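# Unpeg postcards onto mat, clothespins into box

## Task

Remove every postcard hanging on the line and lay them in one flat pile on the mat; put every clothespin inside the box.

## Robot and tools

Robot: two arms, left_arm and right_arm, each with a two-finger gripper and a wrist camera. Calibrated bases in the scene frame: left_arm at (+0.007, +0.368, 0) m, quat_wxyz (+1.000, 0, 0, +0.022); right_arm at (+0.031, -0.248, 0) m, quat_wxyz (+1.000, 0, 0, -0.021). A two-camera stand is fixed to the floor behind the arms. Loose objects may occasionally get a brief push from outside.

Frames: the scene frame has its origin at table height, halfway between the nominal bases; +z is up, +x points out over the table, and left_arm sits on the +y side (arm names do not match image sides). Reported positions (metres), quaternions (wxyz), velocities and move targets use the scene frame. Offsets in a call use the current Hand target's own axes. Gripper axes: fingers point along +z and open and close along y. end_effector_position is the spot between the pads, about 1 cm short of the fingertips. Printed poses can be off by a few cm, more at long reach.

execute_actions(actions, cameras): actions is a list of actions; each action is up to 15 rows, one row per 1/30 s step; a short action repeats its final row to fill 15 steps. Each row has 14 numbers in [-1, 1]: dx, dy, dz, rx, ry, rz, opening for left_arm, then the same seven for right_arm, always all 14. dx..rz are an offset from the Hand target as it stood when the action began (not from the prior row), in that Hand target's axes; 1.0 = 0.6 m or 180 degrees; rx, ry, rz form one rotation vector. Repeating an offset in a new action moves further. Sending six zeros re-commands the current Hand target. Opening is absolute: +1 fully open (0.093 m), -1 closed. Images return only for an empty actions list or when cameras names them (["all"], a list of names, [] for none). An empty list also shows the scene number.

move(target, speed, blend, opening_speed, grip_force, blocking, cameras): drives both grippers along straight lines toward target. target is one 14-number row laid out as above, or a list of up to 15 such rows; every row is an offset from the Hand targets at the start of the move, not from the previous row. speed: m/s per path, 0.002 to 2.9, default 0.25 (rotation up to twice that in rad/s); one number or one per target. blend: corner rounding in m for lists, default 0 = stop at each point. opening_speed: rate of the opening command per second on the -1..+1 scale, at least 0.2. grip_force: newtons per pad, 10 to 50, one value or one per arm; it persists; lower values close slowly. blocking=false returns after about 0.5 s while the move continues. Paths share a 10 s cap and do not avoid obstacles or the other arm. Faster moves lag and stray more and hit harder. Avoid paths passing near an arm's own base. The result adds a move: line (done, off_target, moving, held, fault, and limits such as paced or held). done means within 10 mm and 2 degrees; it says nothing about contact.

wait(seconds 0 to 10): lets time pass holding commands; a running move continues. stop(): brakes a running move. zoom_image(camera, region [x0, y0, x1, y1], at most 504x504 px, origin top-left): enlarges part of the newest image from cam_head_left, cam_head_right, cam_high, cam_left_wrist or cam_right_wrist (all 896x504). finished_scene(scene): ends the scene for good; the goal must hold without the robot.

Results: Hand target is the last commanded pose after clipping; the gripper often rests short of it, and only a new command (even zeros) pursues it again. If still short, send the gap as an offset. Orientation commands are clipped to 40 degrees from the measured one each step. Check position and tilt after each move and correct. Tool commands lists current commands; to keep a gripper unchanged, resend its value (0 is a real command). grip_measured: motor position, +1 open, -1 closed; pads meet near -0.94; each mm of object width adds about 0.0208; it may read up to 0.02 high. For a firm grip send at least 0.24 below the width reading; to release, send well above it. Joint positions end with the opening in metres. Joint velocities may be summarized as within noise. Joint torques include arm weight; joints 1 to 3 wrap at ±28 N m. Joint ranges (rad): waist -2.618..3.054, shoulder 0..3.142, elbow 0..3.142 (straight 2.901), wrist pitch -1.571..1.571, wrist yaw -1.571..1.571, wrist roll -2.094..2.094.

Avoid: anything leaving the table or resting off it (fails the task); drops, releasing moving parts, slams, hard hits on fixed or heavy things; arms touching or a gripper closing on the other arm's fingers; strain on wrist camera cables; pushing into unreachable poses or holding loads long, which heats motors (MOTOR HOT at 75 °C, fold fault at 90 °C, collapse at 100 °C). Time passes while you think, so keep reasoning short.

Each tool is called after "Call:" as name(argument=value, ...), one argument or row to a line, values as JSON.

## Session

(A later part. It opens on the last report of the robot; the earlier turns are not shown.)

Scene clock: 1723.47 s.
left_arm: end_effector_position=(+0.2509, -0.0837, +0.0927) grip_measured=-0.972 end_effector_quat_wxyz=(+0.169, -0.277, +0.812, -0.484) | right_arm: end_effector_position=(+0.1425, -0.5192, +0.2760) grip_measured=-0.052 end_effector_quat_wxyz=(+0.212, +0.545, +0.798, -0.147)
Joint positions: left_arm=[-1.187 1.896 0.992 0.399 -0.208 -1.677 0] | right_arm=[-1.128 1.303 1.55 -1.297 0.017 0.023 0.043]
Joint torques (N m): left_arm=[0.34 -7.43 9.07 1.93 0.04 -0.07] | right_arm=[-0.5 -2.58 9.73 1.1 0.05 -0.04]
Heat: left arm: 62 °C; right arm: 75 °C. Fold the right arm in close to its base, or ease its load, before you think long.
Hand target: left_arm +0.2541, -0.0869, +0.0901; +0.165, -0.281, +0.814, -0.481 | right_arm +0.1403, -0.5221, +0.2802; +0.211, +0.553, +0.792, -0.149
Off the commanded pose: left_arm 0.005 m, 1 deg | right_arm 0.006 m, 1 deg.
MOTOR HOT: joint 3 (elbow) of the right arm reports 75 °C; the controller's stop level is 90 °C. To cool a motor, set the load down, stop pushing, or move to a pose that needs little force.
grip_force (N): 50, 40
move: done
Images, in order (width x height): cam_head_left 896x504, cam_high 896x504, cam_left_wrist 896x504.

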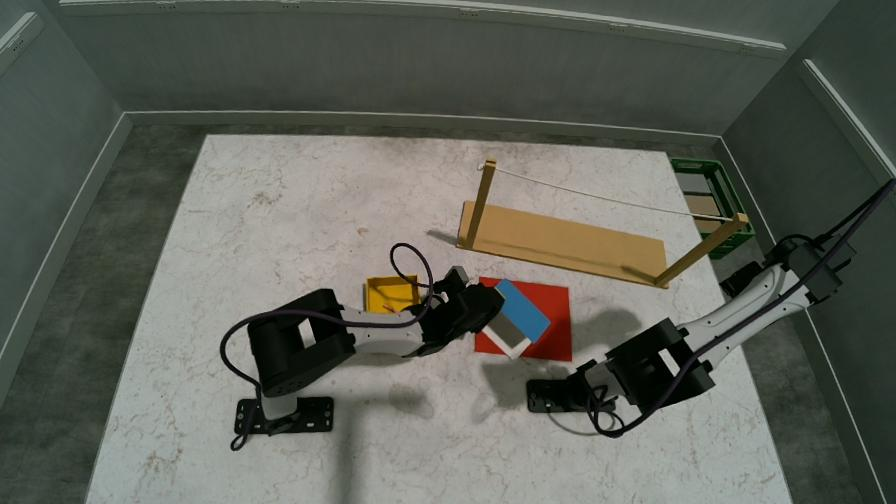

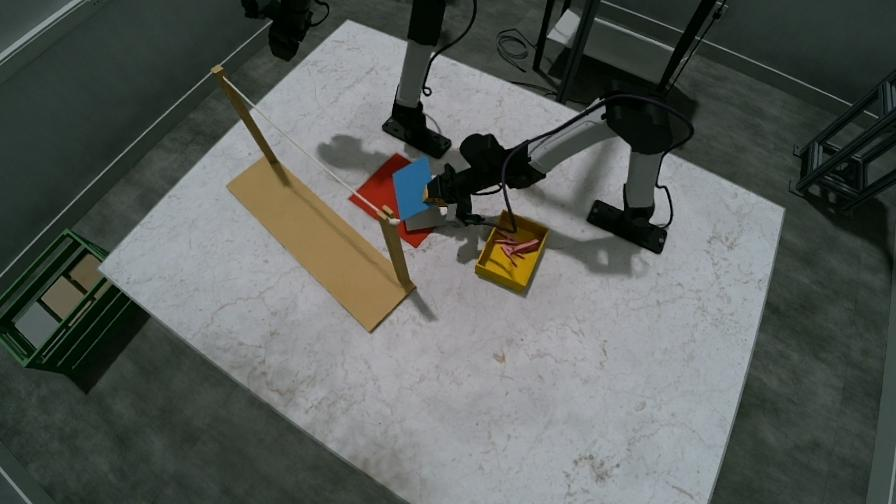

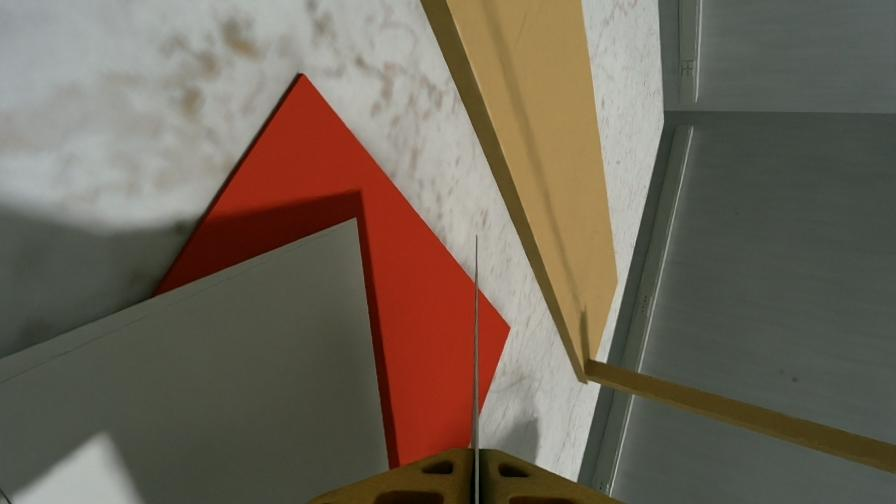

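Call:
move(
  target=[0,0.0555,0.0306,0,0,0,-1,0,0,0,0,0,0,-0.05],
  speed=0.06,
  cameras=["cam_head_left","cam_left_wrist"],
)

Call:
zoom_image(
  camera="cam_head_left",
  region=[450, 260, 600, 370],
)

Scene clock: 1729.13 s.
left_arm: end_effector_position=(+0.2526, -0.0876, +0.0581) grip_measured=-0.972 end_effector_quat_wxyz=(+0.168, -0.277, +0.815, -0.481) | right_arm: end_effector_position=(+0.1425, -0.5192, +0.2760) grip_measured=-0.052 end_effector_quat_wxyz=(+0.212, +0.545, +0.798, -0.147)
Joint positions: left_arm=[-1.187 1.999 0.975 0.51 -0.207 -1.678 0] | right_arm=[-1.128 1.303 1.55 -1.297 0.017 0.023 0.043]
Joint torques (N m): left_arm=[0.34 -7.87 6.17 2.27 0.06 -0.08] | right_arm=[-0.5 -2.58 9.7 1.11 0.05 -0.04]
Heat: left arm: 62 °C; right arm: 75 °C. Fold the right arm in close to its base, or ease its load, before you think long.
Hand target: left_arm +0.2541, -0.0869, +0.0519; +0.165, -0.281, +0.814, -0.481 | right_arm +0.1403, -0.5221, +0.2802; +0.211, +0.553, +0.792, -0.149
Off the commanded pose: left_arm 0.006 m, 0 deg | right_arm 0.006 m, 1 deg.
MOTOR HOT: still on. Joint 3 (elbow) of the right arm reports 75 °C.
grip_force (N): 50, 40
move: done
Images, in order (width x height): cam_head_left 896x504, cam_left_wrist 896x504.

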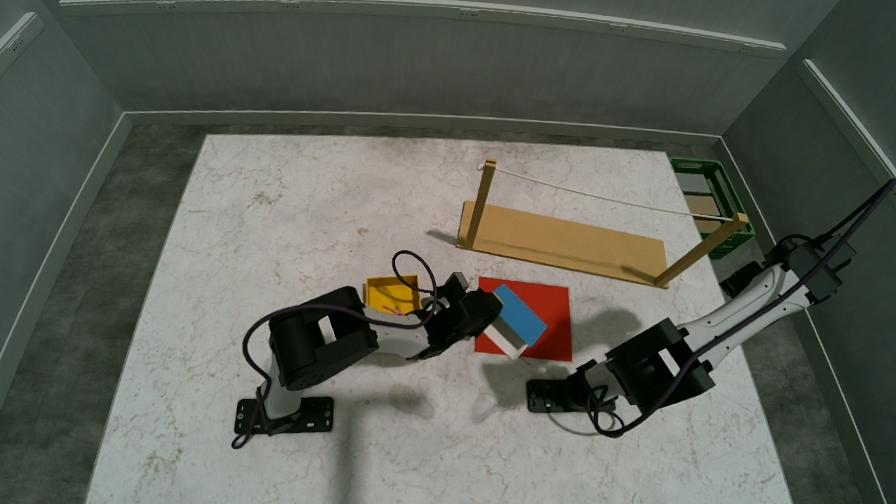

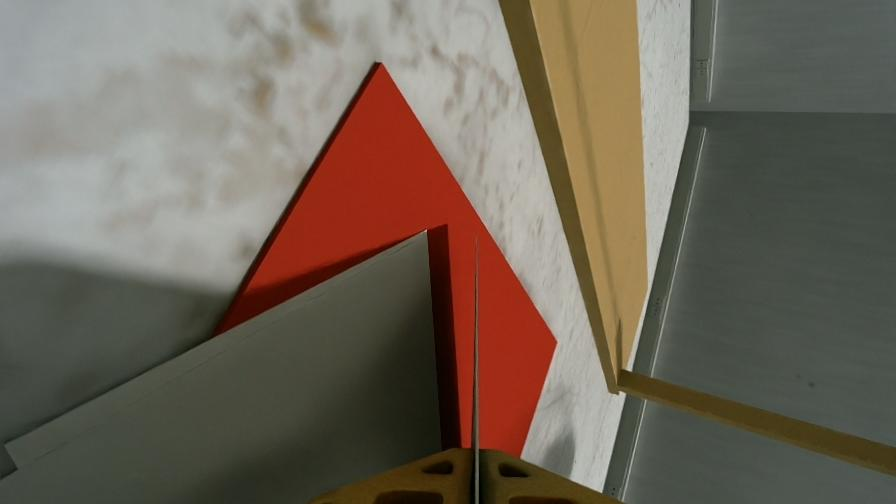

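Scaled by 3.360 from the camera's 896x504 image, which has a finer 1280x720 frame.

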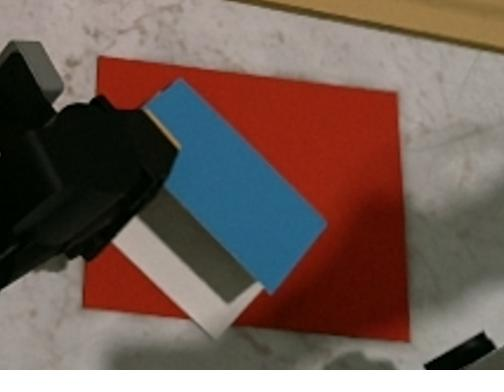

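Call:
move(
  target=[0,0.0088,0.0048,0,0,0,-1,0,0,0,0,0,0,-0.05],
  speed=0.04,
  cameras=["cam_left_wrist"],
)

Scene clock: 1732.67 s.
left_arm: end_effector_position=(+0.2534, -0.0892, +0.0555) grip_measured=-0.972 end_effector_quat_wxyz=(+0.168, -0.277, +0.813, -0.484) | right_arm: end_effector_position=(+0.1425, -0.5192, +0.2760) grip_measured=-0.052 end_effector_quat_wxyz=(+0.212, +0.545, +0.798, -0.147)
Joint positions: left_arm=[-1.187 2.014 0.975 0.533 -0.207 -1.679 0] | right_arm=[-1.128 1.303 1.55 -1.297 0.017 0.023 0.043]
Joint torques (N m): left_arm=[0.34 -7.76 5.65 2.25 0.05 -0.08] | right_arm=[-0.51 -2.58 9.73 1.1 0.05 -0.03]
Heat: left arm: 62 °C; right arm: 75 °C. Fold the right arm in close to its base, or ease its load, before you think long.
Hand target: left_arm +0.2540, -0.0869, +0.0459; +0.165, -0.281, +0.814, -0.481 | right_arm +0.1403, -0.5221, +0.2802; +0.211, +0.553, +0.792, -0.149
Off the commanded pose: left_arm 0.010 m, 1 deg | right_arm 0.006 m, 1 deg.
MOTOR HOT: still on. Joint 3 (elbow) of the right arm reports 75 °C.
grip_force (N): 50, 40
move: done
Images, in order (width x height): cam_left_wrist 896x504.

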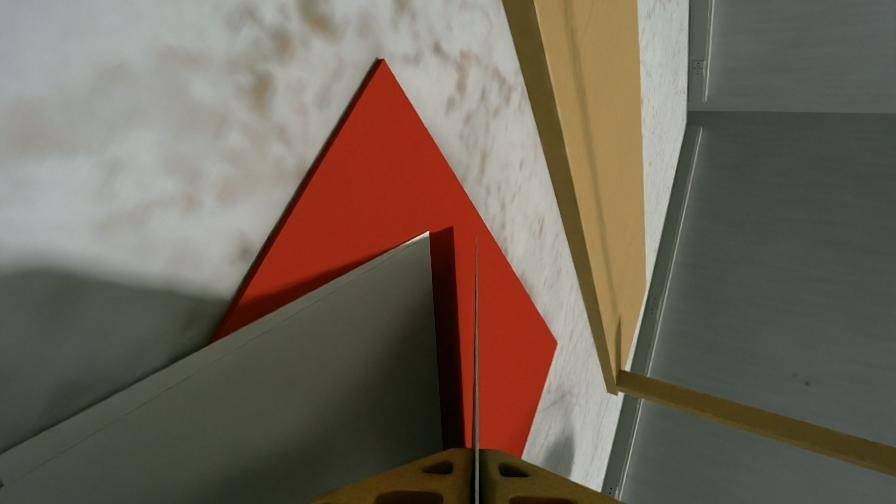

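Call:
move(
  target=[0,-0.0146,-0.008,0,0,0,-0.7,0,0,0,0,0,0,-0.05],
  speed=0.04,
  opening_speed=0.3,
  cameras=["cam_head_left","cam_left_wrist"],
)

Call:
zoom_image(
  camera="cam_head_left",
  region=[450, 260, 600, 370],
)

Scene clock: 1736.80 s.
left_arm: end_effector_position=(+0.2533, -0.0890, +0.0551) grip_measured=-0.703 end_effector_quat_wxyz=(+0.168, -0.277, +0.813, -0.483) | right_arm: end_effector_position=(+0.1425, -0.5192, +0.2760) grip_measured=-0.052 end_effector_quat_wxyz=(+0.212, +0.545, +0.798, -0.147)
Joint positions: left_arm=[-1.187 2.014 0.975 0.531 -0.207 -1.679 0.011] | right_arm=[-1.128 1.303 1.55 -1.297 0.017 0.023 0.043]
Joint torques (N m): left_arm=[0.34 -10.1 6.45 1.94 0.05 -0.08] | right_arm=[-0.53 -2.54 9.74 1.11 0.05 -0.03]
Heat: left arm: 62 °C; right arm: 75 °C. Fold the right arm in close to its base, or ease its load, before you think long.
Hand target: left_arm +0.2541, -0.0869, +0.0559; +0.165, -0.281, +0.814, -0.481 | right_arm +0.1403, -0.5221, +0.2802; +0.211, +0.553, +0.792, -0.149
Off the commanded pose: left_arm 0.002 m, 1 deg | right_arm 0.006 m, 1 deg.
MOTOR HOT: still on. Joint 3 (elbow) of the right arm reports 75 °C.
grip_force (N): 50, 40
move: done
Images, in order (width x height): cam_head_left 896x504, cam_left_wrist 896x504.

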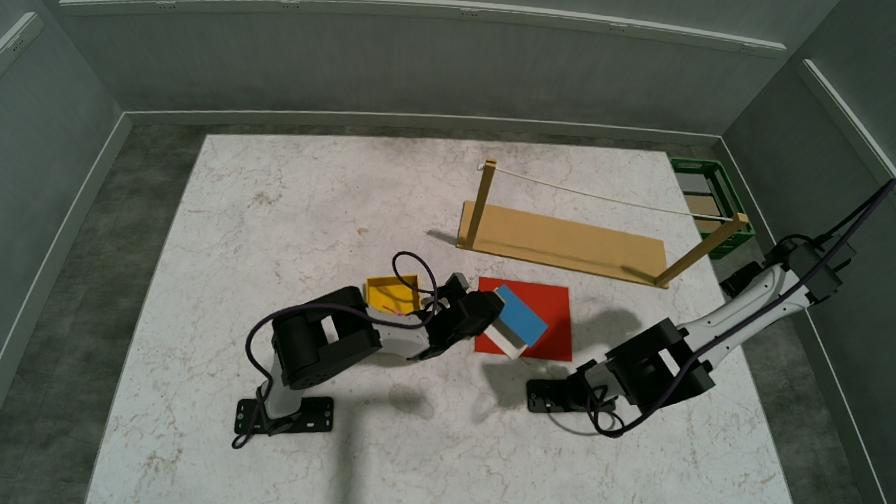

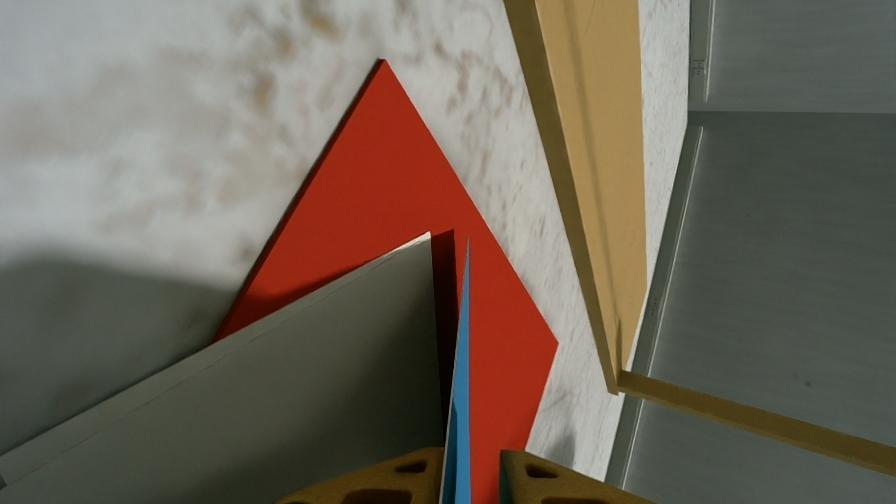

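Scaled by 3.360 from the camera's 896x504 image, which has a finer 1280x720 frame.

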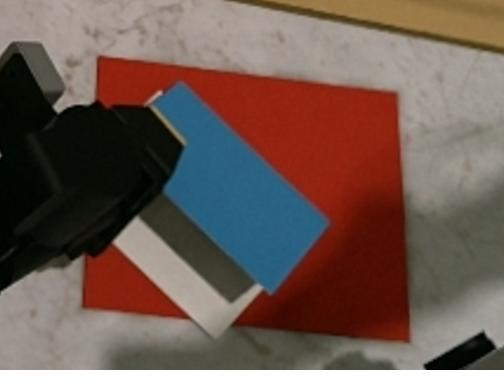

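Call:
move(
  target=[0,-0.008,-0.11,0,0,0,-0.7,0,0,0,0,0,0,-0.05],
  speed=0.15,
  cameras=["cam_head_left","cam_left_wrist","cam_high"],
)

Call:
zoom_image(
  camera="cam_head_left",
  region=[450, 260, 600, 370],
)

Scene clock: 1740.13 s.
left_arm: end_effector_position=(+0.2192, -0.0480, +0.0874) grip_measured=-0.703 end_effector_quat_wxyz=(+0.157, -0.274, +0.817, -0.482) | right_arm: end_effector_position=(+0.1425, -0.5192, +0.2760) grip_measured=-0.052 end_effector_quat_wxyz=(+0.212, +0.545, +0.798, -0.147)
Joint positions: left_arm=[-1.218 1.758 0.794 0.445 -0.212 -1.698 0.011] | right_arm=[-1.128 1.303 1.55 -1.297 0.017 0.023 0.043]
Joint torques (N m): left_arm=[-0.34 -9.35 6.27 1.94 -0.27 -0.1] | right_arm=[-0.51 -2.56 9.69 1.11 0.05 -0.03]
Heat: left arm: 62 °C; right arm: 75 °C. Fold the right arm in close to its base, or ease its load, before you think long.
Hand target: left_arm +0.2199, -0.0432, +0.0920; +0.165, -0.281, +0.814, -0.481 | right_arm +0.1403, -0.5221, +0.2802; +0.211, +0.553, +0.792, -0.149
Off the commanded pose: left_arm 0.007 m, 1 deg | right_arm 0.006 m, 1 deg.
MOTOR HOT: still on. Joint 3 (elbow) of the right arm reports 75 °C.
grip_force (N): 50, 40
move: done
Images, in order (width x height): cam_head_left 896x504, cam_high 896x504, cam_left_wrist 896x504.

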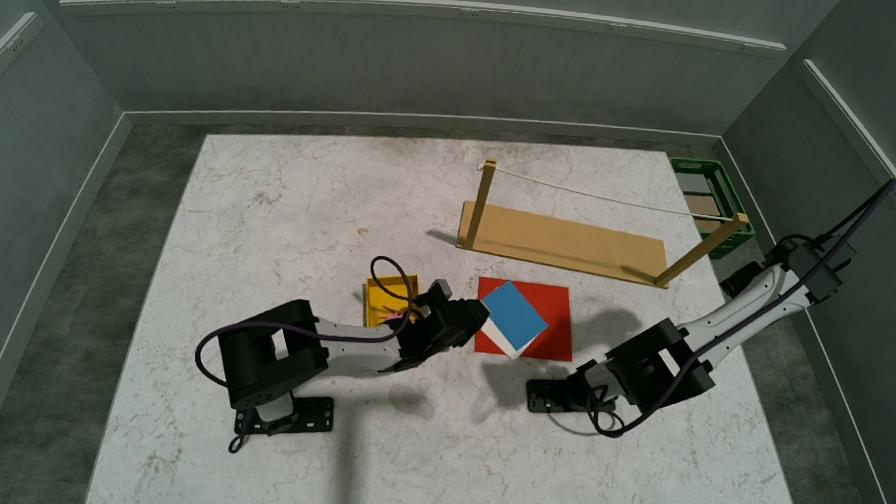

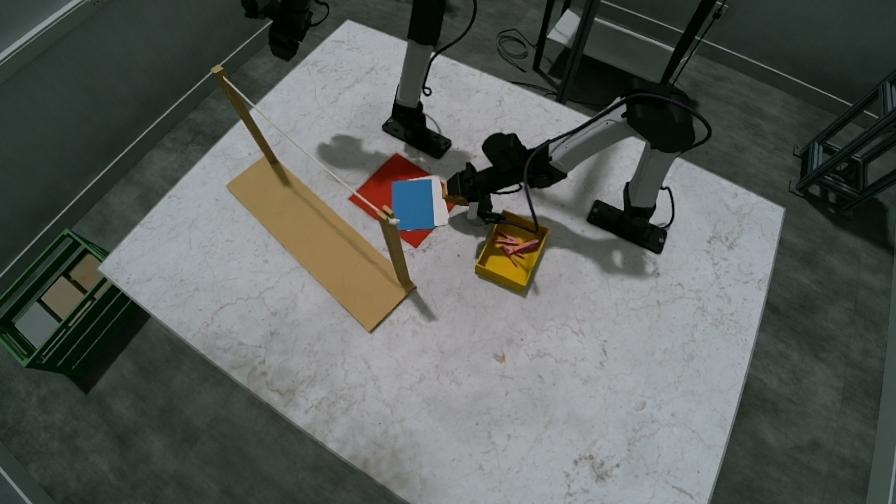

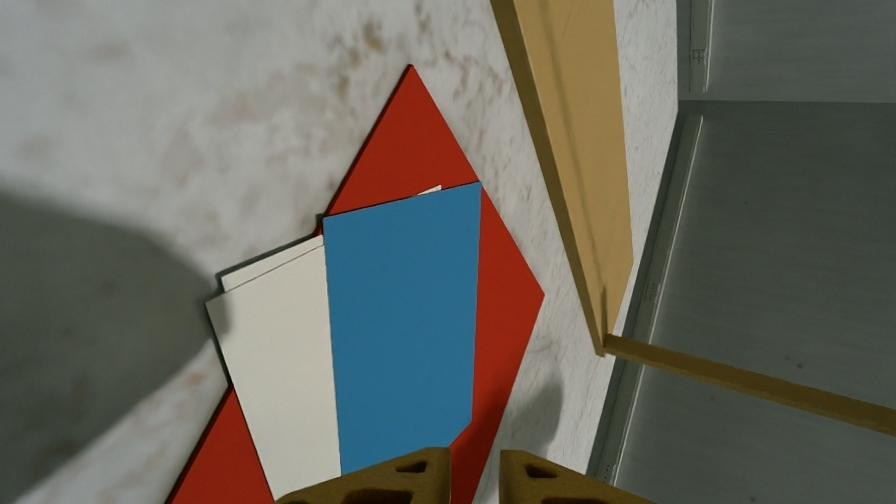

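Scaled by 3.360 from the camera's 896x504 image, which has a finer 1280x720 frame.

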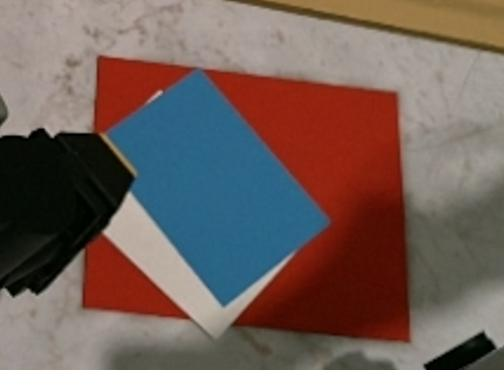

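Call:
move(
  target=[0,-0.1752,-0.0966,0,0,0,-0.7,0,0,0,0,0,0,-0.05],
  speed=0.2,
  cameras=["cam_head_left","cam_left_wrist","cam_high"],
)

Call:
zoom_image(
  camera="cam_high",
  region=[340, 130, 490, 260],
)

Scene clock: 1744.80 s.
left_arm: end_effector_position=(+0.2177, -0.0442, +0.1992) grip_measured=-0.703 end_effector_quat_wxyz=(+0.157, -0.274, +0.822, -0.474) | right_arm: end_effector_position=(+0.1425, -0.5192, +0.2760) grip_measured=-0.052 end_effector_quat_wxyz=(+0.212, +0.545, +0.798, -0.147)
Joint positions: left_arm=[-1.218 1.534 1.071 -0.074 -0.212 -1.698 0.011] | right_arm=[-1.128 1.303 1.55 -1.297 0.017 0.023 0.043]
Joint torques (N m): left_arm=[-0.34 -7.83 9.98 1.86 -0.26 -0.08] | right_arm=[-0.54 -2.58 9.69 1.12 0.04 -0.04]
Heat: left arm: 62 °C; right arm: 75 °C. Fold the right arm in close to its base, or ease its load, before you think long.
Hand target: left_arm +0.2200, -0.0431, +0.2121; +0.165, -0.281, +0.814, -0.481 | right_arm +0.1403, -0.5221, +0.2802; +0.211, +0.553, +0.792, -0.149
Off the commanded pose: left_arm 0.013 m, 2 deg | right_arm 0.006 m, 1 deg.
MOTOR HOT: still on. Joint 3 (elbow) of the right arm reports 75 °C.
grip_force (N): 50, 40
move: off_target (left_arm)
Images, in order (width x height): cam_head_left 896x504, cam_high 896x504, cam_left_wrist 896x504.

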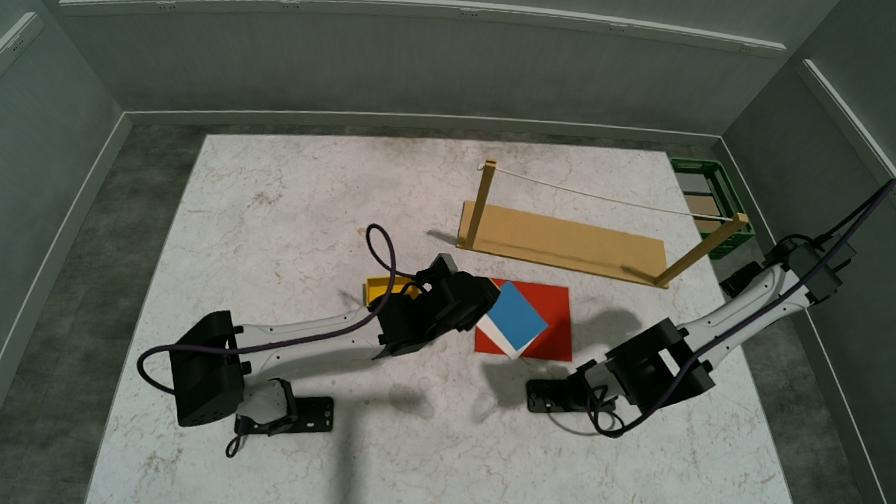

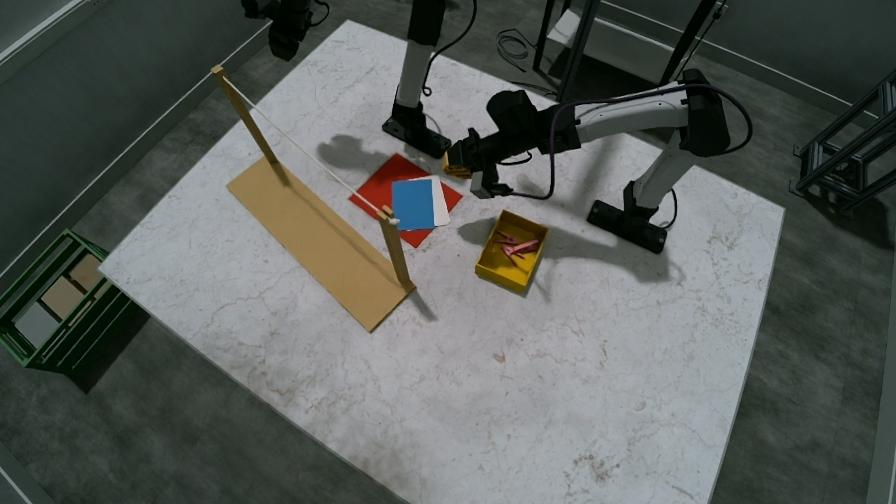

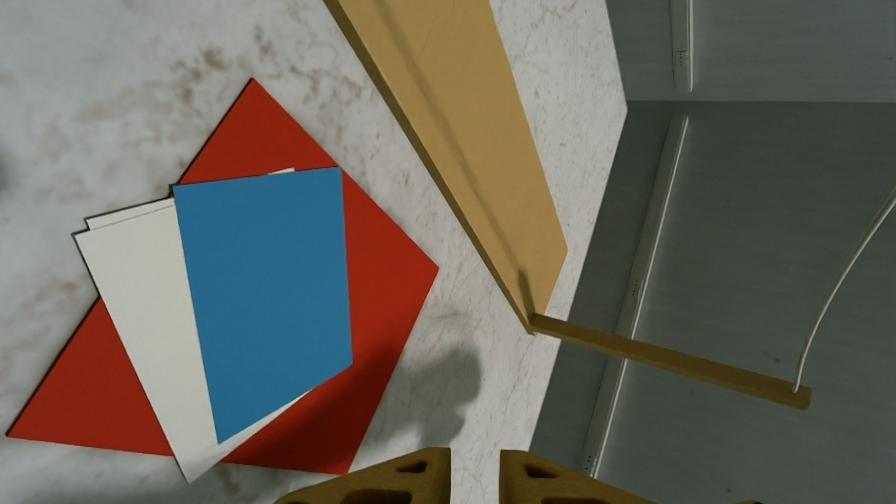

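Scaled by 3.360 from the camera's 896x504 image, which has a finer 1280x720 frame.

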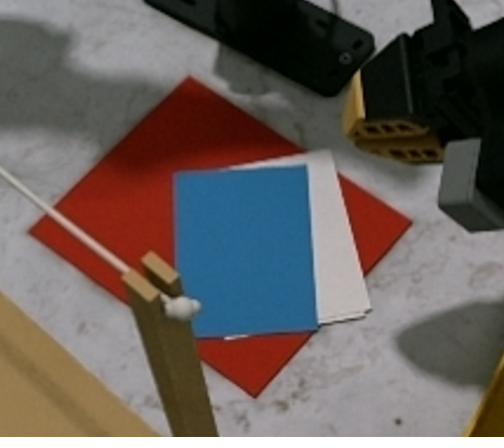

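Call:
move(
  target=[0.0802,0.0557,0.2102,0.0209,0.0839,0.5398,0.1,0,0,0,0,0,0,-0.05],
  speed=0.25,
  cameras=["cam_left_wrist","cam_head_left"],
)

Scene clock: 1778.60 s.
left_arm: end_effector_position=(+0.2384, -0.1416, +0.1230) grip_measured=+0.098 end_effector_quat_wxyz=(+0.382, +0.479, +0.751, -0.245) | right_arm: end_effector_position=(+0.1425, -0.5192, +0.2760) grip_measured=-0.052 end_effector_quat_wxyz=(+0.212, +0.545, +0.798, -0.147)
Joint positions: left_arm=[-1.19 1.99 1.388 -0.027 -0.006 -0.008 0.05] | right_arm=[-1.128 1.303 1.55 -1.297 0.017 0.023 0.043]
Joint torques (N m): left_arm=[0.13 -8.72 10.1 1.95 0.22 0.08] | right_arm=[-0.57 -2.56 9.73 1.11 0.06 -0.03]
Heat: left arm: 57 °C; right arm: 75 °C. Fold the right arm in close to its base, or ease its load, before you think long.
Hand target: left_arm +0.2401, -0.1471, +0.1221; +0.381, +0.486, +0.747, -0.247 | right_arm +0.1403, -0.5221, +0.2802; +0.211, +0.553, +0.792, -0.149
Off the commanded pose: left_arm 0.006 m, 1 deg | right_arm 0.006 m, 1 deg.
MOTOR HOT: still on. Joint 3 (elbow) of the right arm reports 75 °C.
grip_force (N): 50, 40
move: done
Images, in order (width x height): cam_head_left 896x504, cam_left_wrist 896x504.

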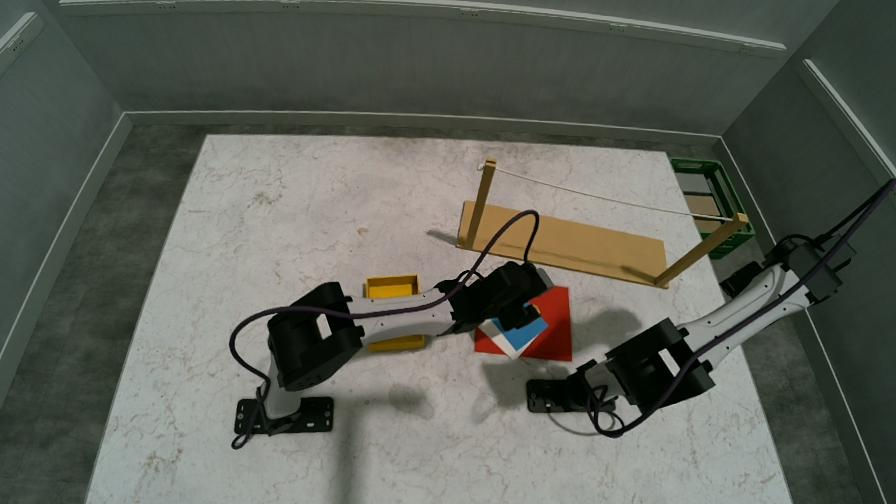

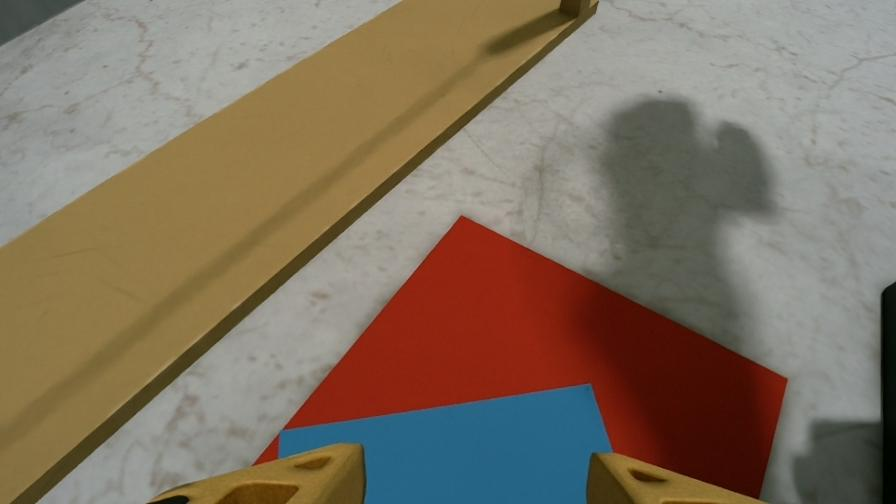

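Call:
move(
  target=[0.124,0,0.0902,0,0,0,0.1,0,0,0,0,0,0,-0.05],
  speed=0.1,
  cameras=["cam_left_wrist"],
)

Scene clock: 1784.13 s.
left_arm: end_effector_position=(+0.2395, -0.1459, +0.0358) grip_measured=+0.098 end_effector_quat_wxyz=(+0.379, +0.481, +0.751, -0.245) | right_arm: end_effector_position=(+0.1425, -0.5192, +0.2760) grip_measured=-0.052 end_effector_quat_wxyz=(+0.212, +0.545, +0.798, -0.147)
Joint positions: left_arm=[-1.19 2.165 1.274 0.257 -0.002 -0.006 0.05] | right_arm=[-1.128 1.303 1.55 -1.297 0.017 0.023 0.043]
Joint torques (N m): left_arm=[0.18 -9.65 6.83 2.29 0.19 0.07] | right_arm=[-0.53 -2.56 9.7 1.11 0.05 -0.04]
Heat: left arm: 57 °C; right arm: 75 °C. Fold the right arm in close to its base, or ease its load, before you think long.
Hand target: left_arm +0.2403, -0.1471, +0.0300; +0.381, +0.486, +0.747, -0.247 | right_arm +0.1403, -0.5221, +0.2802; +0.211, +0.553, +0.792, -0.149
Off the commanded pose: left_arm 0.006 m, 1 deg | right_arm 0.006 m, 1 deg.
MOTOR HOT: still on. Joint 3 (elbow) of the right arm reports 75 °C.
grip_force (N): 50, 40
move: done
Images, in order (width x height): cam_left_wrist 896x504.

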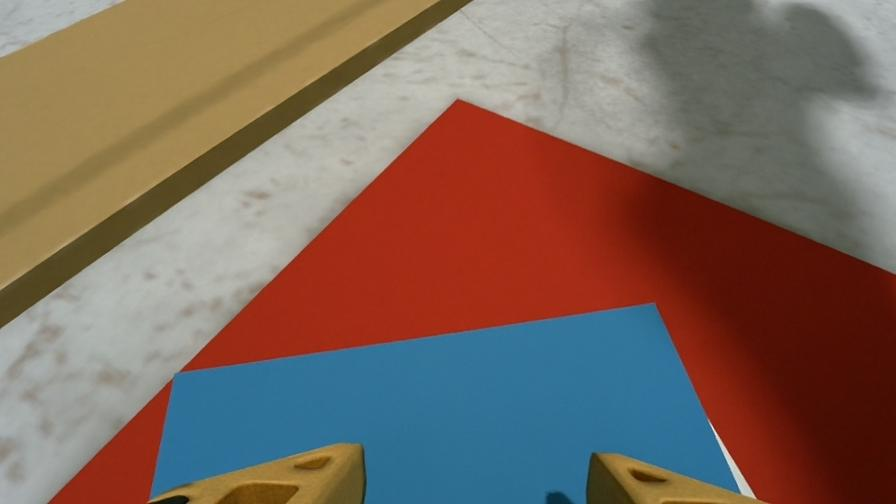

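Call:
move(
  target=[0.0297,0,0.0216,0,0,0,0.1,0,0,0,0,0,0,-0.05],
  speed=0.05,
  cameras=["cam_left_wrist"],
)

Scene clock: 1786.80 s.
left_arm: end_effector_position=(+0.2411, -0.1496, +0.0224) grip_measured=+0.098 end_effector_quat_wxyz=(+0.388, +0.479, +0.746, -0.251) | right_arm: end_effector_position=(+0.1425, -0.5192, +0.2760) grip_measured=-0.052 end_effector_quat_wxyz=(+0.212, +0.545, +0.798, -0.147)
Joint positions: left_arm=[-1.19 2.21 1.262 0.338 -0.001 -0.005 0.05] | right_arm=[-1.128 1.303 1.55 -1.297 0.017 0.023 0.043]
Joint torques (N m): left_arm=[0.16 -9.1 6.17 2.23 0.18 0.04] | right_arm=[-0.51 -2.59 9.69 1.11 0.05 -0.03]
Heat: left arm: 58 °C; right arm: 75 °C. Fold the right arm in close to its base, or ease its load, before you think long.
Hand target: left_arm +0.2403, -0.1472, +0.0080; +0.381, +0.486, +0.747, -0.247 | right_arm +0.1403, -0.5221, +0.2802; +0.211, +0.553, +0.792, -0.149
Off the commanded pose: left_arm 0.015 m, 1 deg | right_arm 0.006 m, 1 deg.
MOTOR HOT: still on. Joint 3 (elbow) of the right arm reports 75 °C.
grip_force (N): 50, 40
move: off_target (left_arm)
Images, in order (width x height): cam_left_wrist 896x504.

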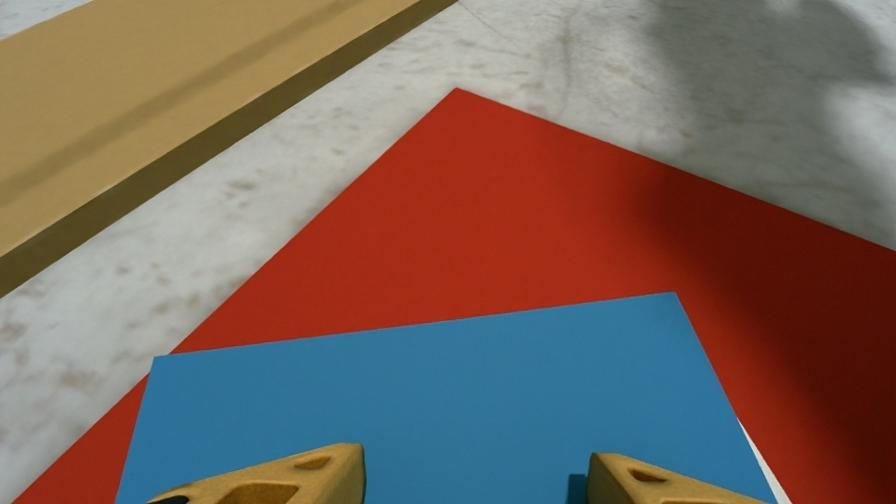

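Call:
move(
  target=[-0.021,-0.0153,0.0375,0,0,0.0035,0.1,0,0,0,0,0,0,-0.05],
  speed=0.05,
  cameras=["cam_left_wrist","cam_high"],
)

Call:
zoom_image(
  camera="cam_high",
  region=[340, 130, 490, 260],
)

Scene clock: 1790.50 s.
left_arm: end_effector_position=(+0.2443, -0.1754, +0.0223) grip_measured=+0.098 end_effector_quat_wxyz=(+0.397, +0.480, +0.737, -0.261) | right_arm: end_effector_position=(+0.1425, -0.5192, +0.2760) grip_measured=-0.052 end_effector_quat_wxyz=(+0.212, +0.545, +0.798, -0.147)
Joint positions: left_arm=[-1.203 2.286 1.371 0.333 -0.001 -0.004 0.05] | right_arm=[-1.128 1.303 1.55 -1.297 0.017 0.023 0.043]
Joint torques (N m): left_arm=[-0.49 -9.35 8.44 1.75 0 0.04] | right_arm=[-0.5 -2.58 9.7 1.1 0.04 -0.04]
Heat: left arm: 58 °C; right arm: 75 °C. Fold the right arm in close to its base, or ease its load, before you think long.
Hand target: left_arm +0.2423, -0.1743, +0.0049; +0.382, +0.490, +0.744, -0.245 | right_arm +0.1403, -0.5221, +0.2802; +0.211, +0.553, +0.792, -0.149
Off the commanded pose: left_arm 0.017 m, 3 deg | right_arm 0.006 m, 1 deg.
MOTOR HOT: still on. Joint 3 (elbow) of the right arm reports 75 °C.
grip_force (N): 50, 40
move: off_target (left_arm)
Images, in order (width x height): cam_high 896x504, cam_left_wrist 896x504.

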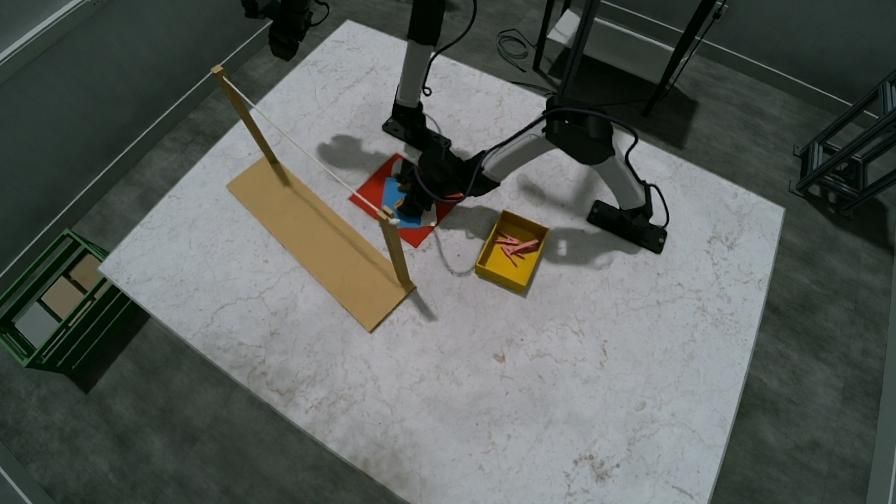

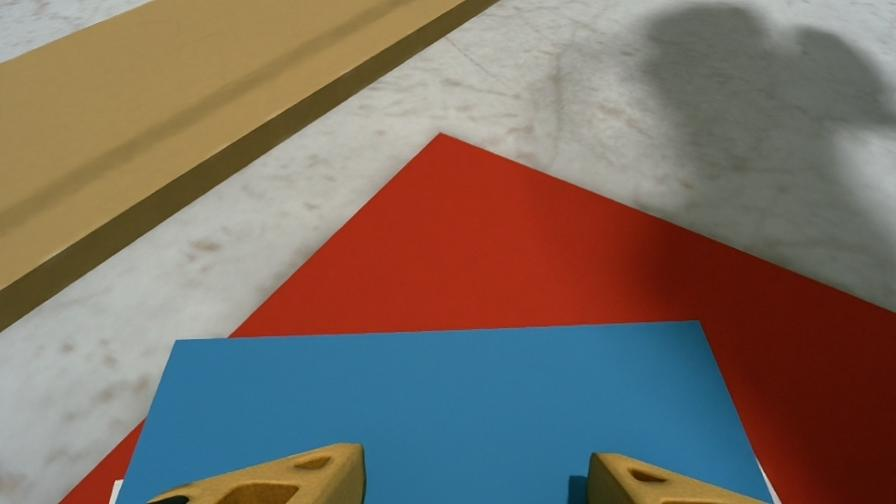

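Scaled by 3.360 from the camera's 896x504 image, which has a finer 1280x720 frame.

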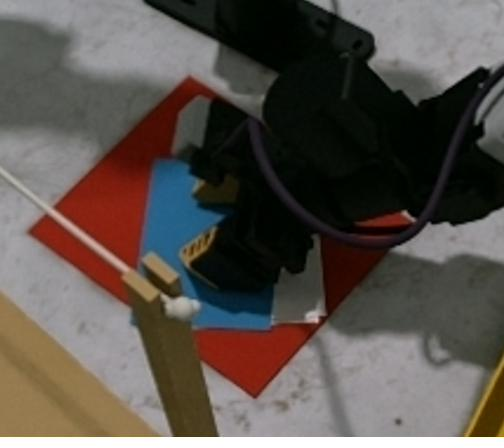

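Call:
move(
  target=[0,0,0,-0.1348,0,-0.092,0.1,0,0,0,0,0,0,-0.05],
  speed=0.08,
  cameras=["cam_left_wrist","cam_high","cam_head_left"],
)

Call:
zoom_image(
  camera="cam_high",
  region=[340, 130, 490, 260],
)

Scene clock: 1806.03 s.
left_arm: end_effector_position=(+0.2441, -0.1776, +0.0226) grip_measured=+0.098 end_effector_quat_wxyz=(+0.448, +0.285, +0.833, -0.155) | right_arm: end_effector_position=(+0.1425, -0.5192, +0.2760) grip_measured=-0.052 end_effector_quat_wxyz=(+0.212, +0.545, +0.798, -0.147)
Joint positions: left_arm=[-1.346 2.359 1.543 0.128 -0.523 -0.393 0.05] | right_arm=[-1.128 1.303 1.55 -1.297 0.017 0.023 0.043]
Joint torques (N m): left_arm=[-0.5 -9.87 8.54 1.53 -0.3 -0.21] | right_arm=[-0.51 -2.52 9.76 1.11 0.05 -0.03]
Heat: left arm: 59 °C; right arm: 75 °C. Fold the right arm in close to its base, or ease its load, before you think long.
Hand target: left_arm +0.2424, -0.1743, +0.0051; +0.438, +0.287, +0.841, -0.136 | right_arm +0.1403, -0.5221, +0.2802; +0.211, +0.553, +0.792, -0.149
Off the commanded pose: left_arm 0.018 m, 3 deg | right_arm 0.006 m, 1 deg.
MOTOR HOT: still on. Joint 3 (elbow) of the right arm reports 75 °C.
grip_force (N): 50, 40
move: off_target (left_arm)
Images, in order (width x height): cam_head_left 896x504, cam_high 896x504, cam_left_wrist 896x504.

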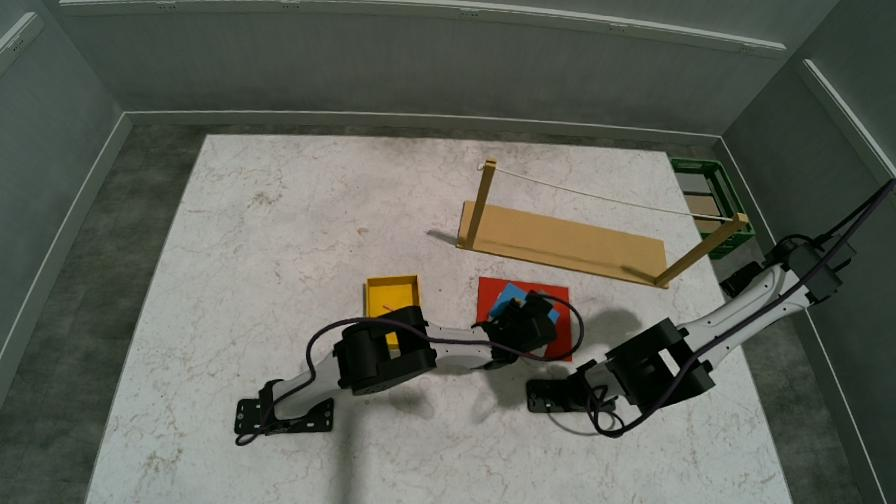

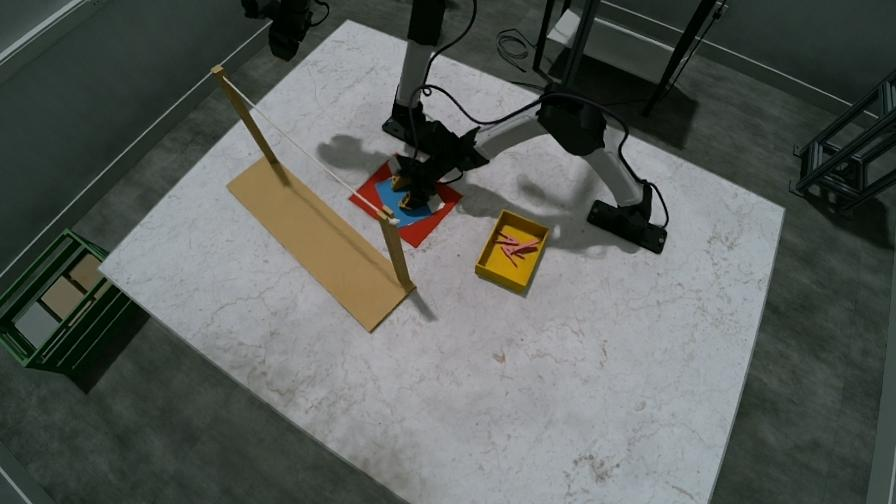

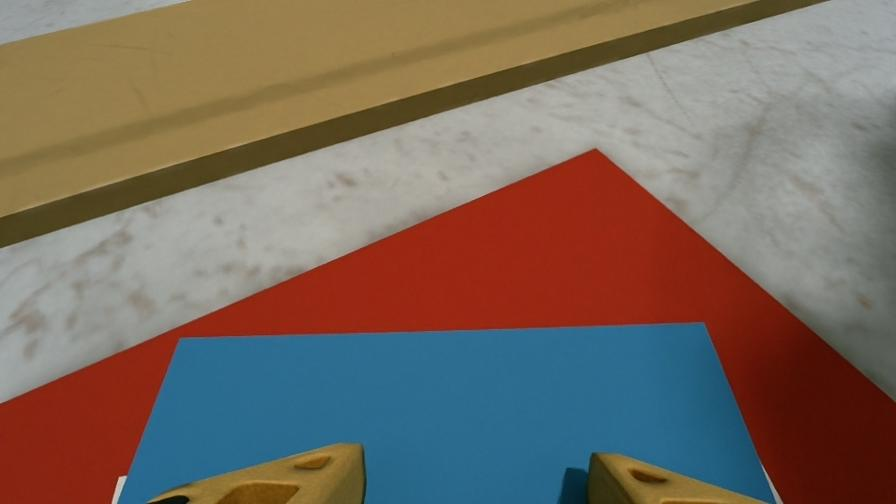

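Scaled by 3.360 from the camera's 896x504 image, which has a finer 1280x720 frame.

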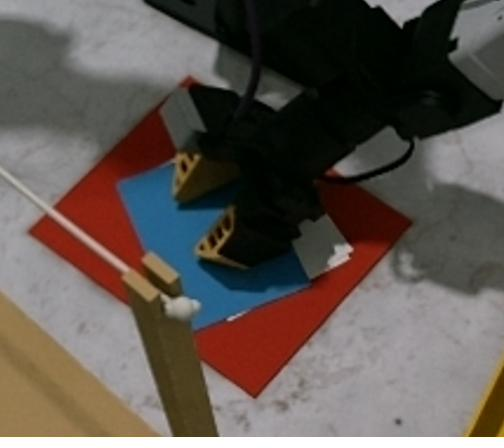

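Call:
move(
  target=[-0.163,0.0045,-0.1158,0,0,0,0.1,0,0,0,0,0,0,-0.05],
  speed=0.15,
  cameras=["cam_head_left","cam_left_wrist"],
)

Call:
zoom_image(
  camera="cam_head_left",
  region=[450, 260, 600, 370],
)

Scene clock: 1811.53 s.
left_arm: end_effector_position=(+0.2427, -0.1723, +0.1009) grip_measured=+0.098 end_effector_quat_wxyz=(+0.425, +0.302, +0.845, -0.121) | right_arm: end_effector_position=(+0.1425, -0.5192, +0.2760) grip_measured=-0.052 end_effector_quat_wxyz=(+0.212, +0.545, +0.798, -0.147)
Joint positions: left_arm=[-1.346 2.238 1.735 -0.278 -0.524 -0.394 0.05] | right_arm=[-1.128 1.303 1.55 -1.297 0.017 0.023 0.043]
Joint torques (N m): left_arm=[-0.46 -14.9 9.25 1.7 -0.3 -0.22] | right_arm=[-0.51 -2.58 9.69 1.11 0.05 -0.04]
Heat: left arm: 60 °C; right arm: 75 °C. Fold the right arm in close to its base, or ease its load, before you think long.
Hand target: left_arm +0.2424, -0.1744, +0.1250; +0.438, +0.287, +0.841, -0.136 | right_arm +0.1403, -0.5221, +0.2802; +0.211, +0.553, +0.792, -0.149
Off the commanded pose: left_arm 0.024 m, 3 deg | right_arm 0.006 m, 1 deg.
MOTOR HOT: still on. Joint 3 (elbow) of the right arm reports 75 °C.
grip_force (N): 50, 40
move: off_target (left_arm)
Images, in order (width x height): cam_head_left 896x504, cam_left_wrist 896x504.

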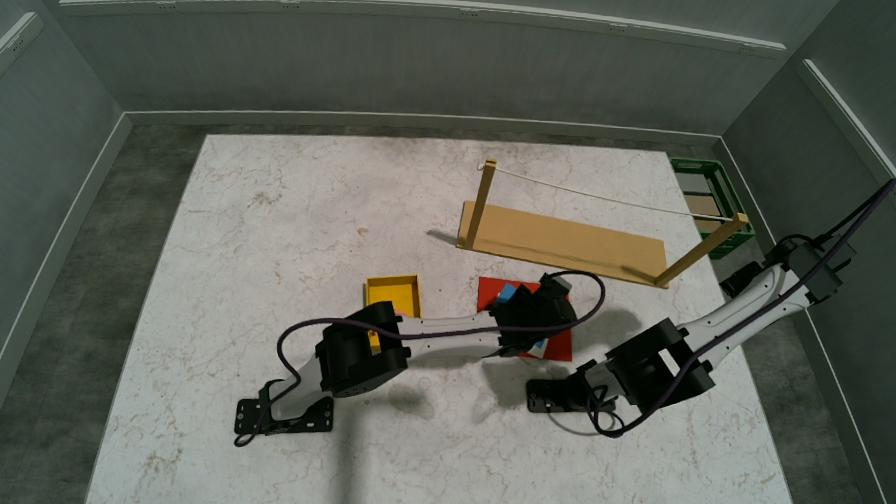

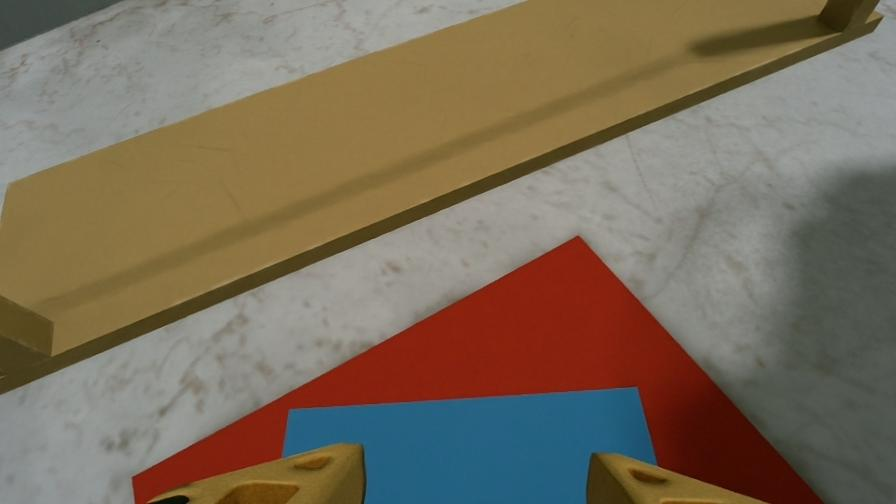

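Scaled by 3.360 from the camera's 896x504 image, which has a finer 1280x720 frame.

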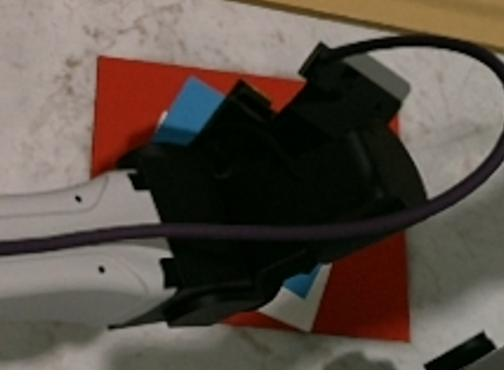

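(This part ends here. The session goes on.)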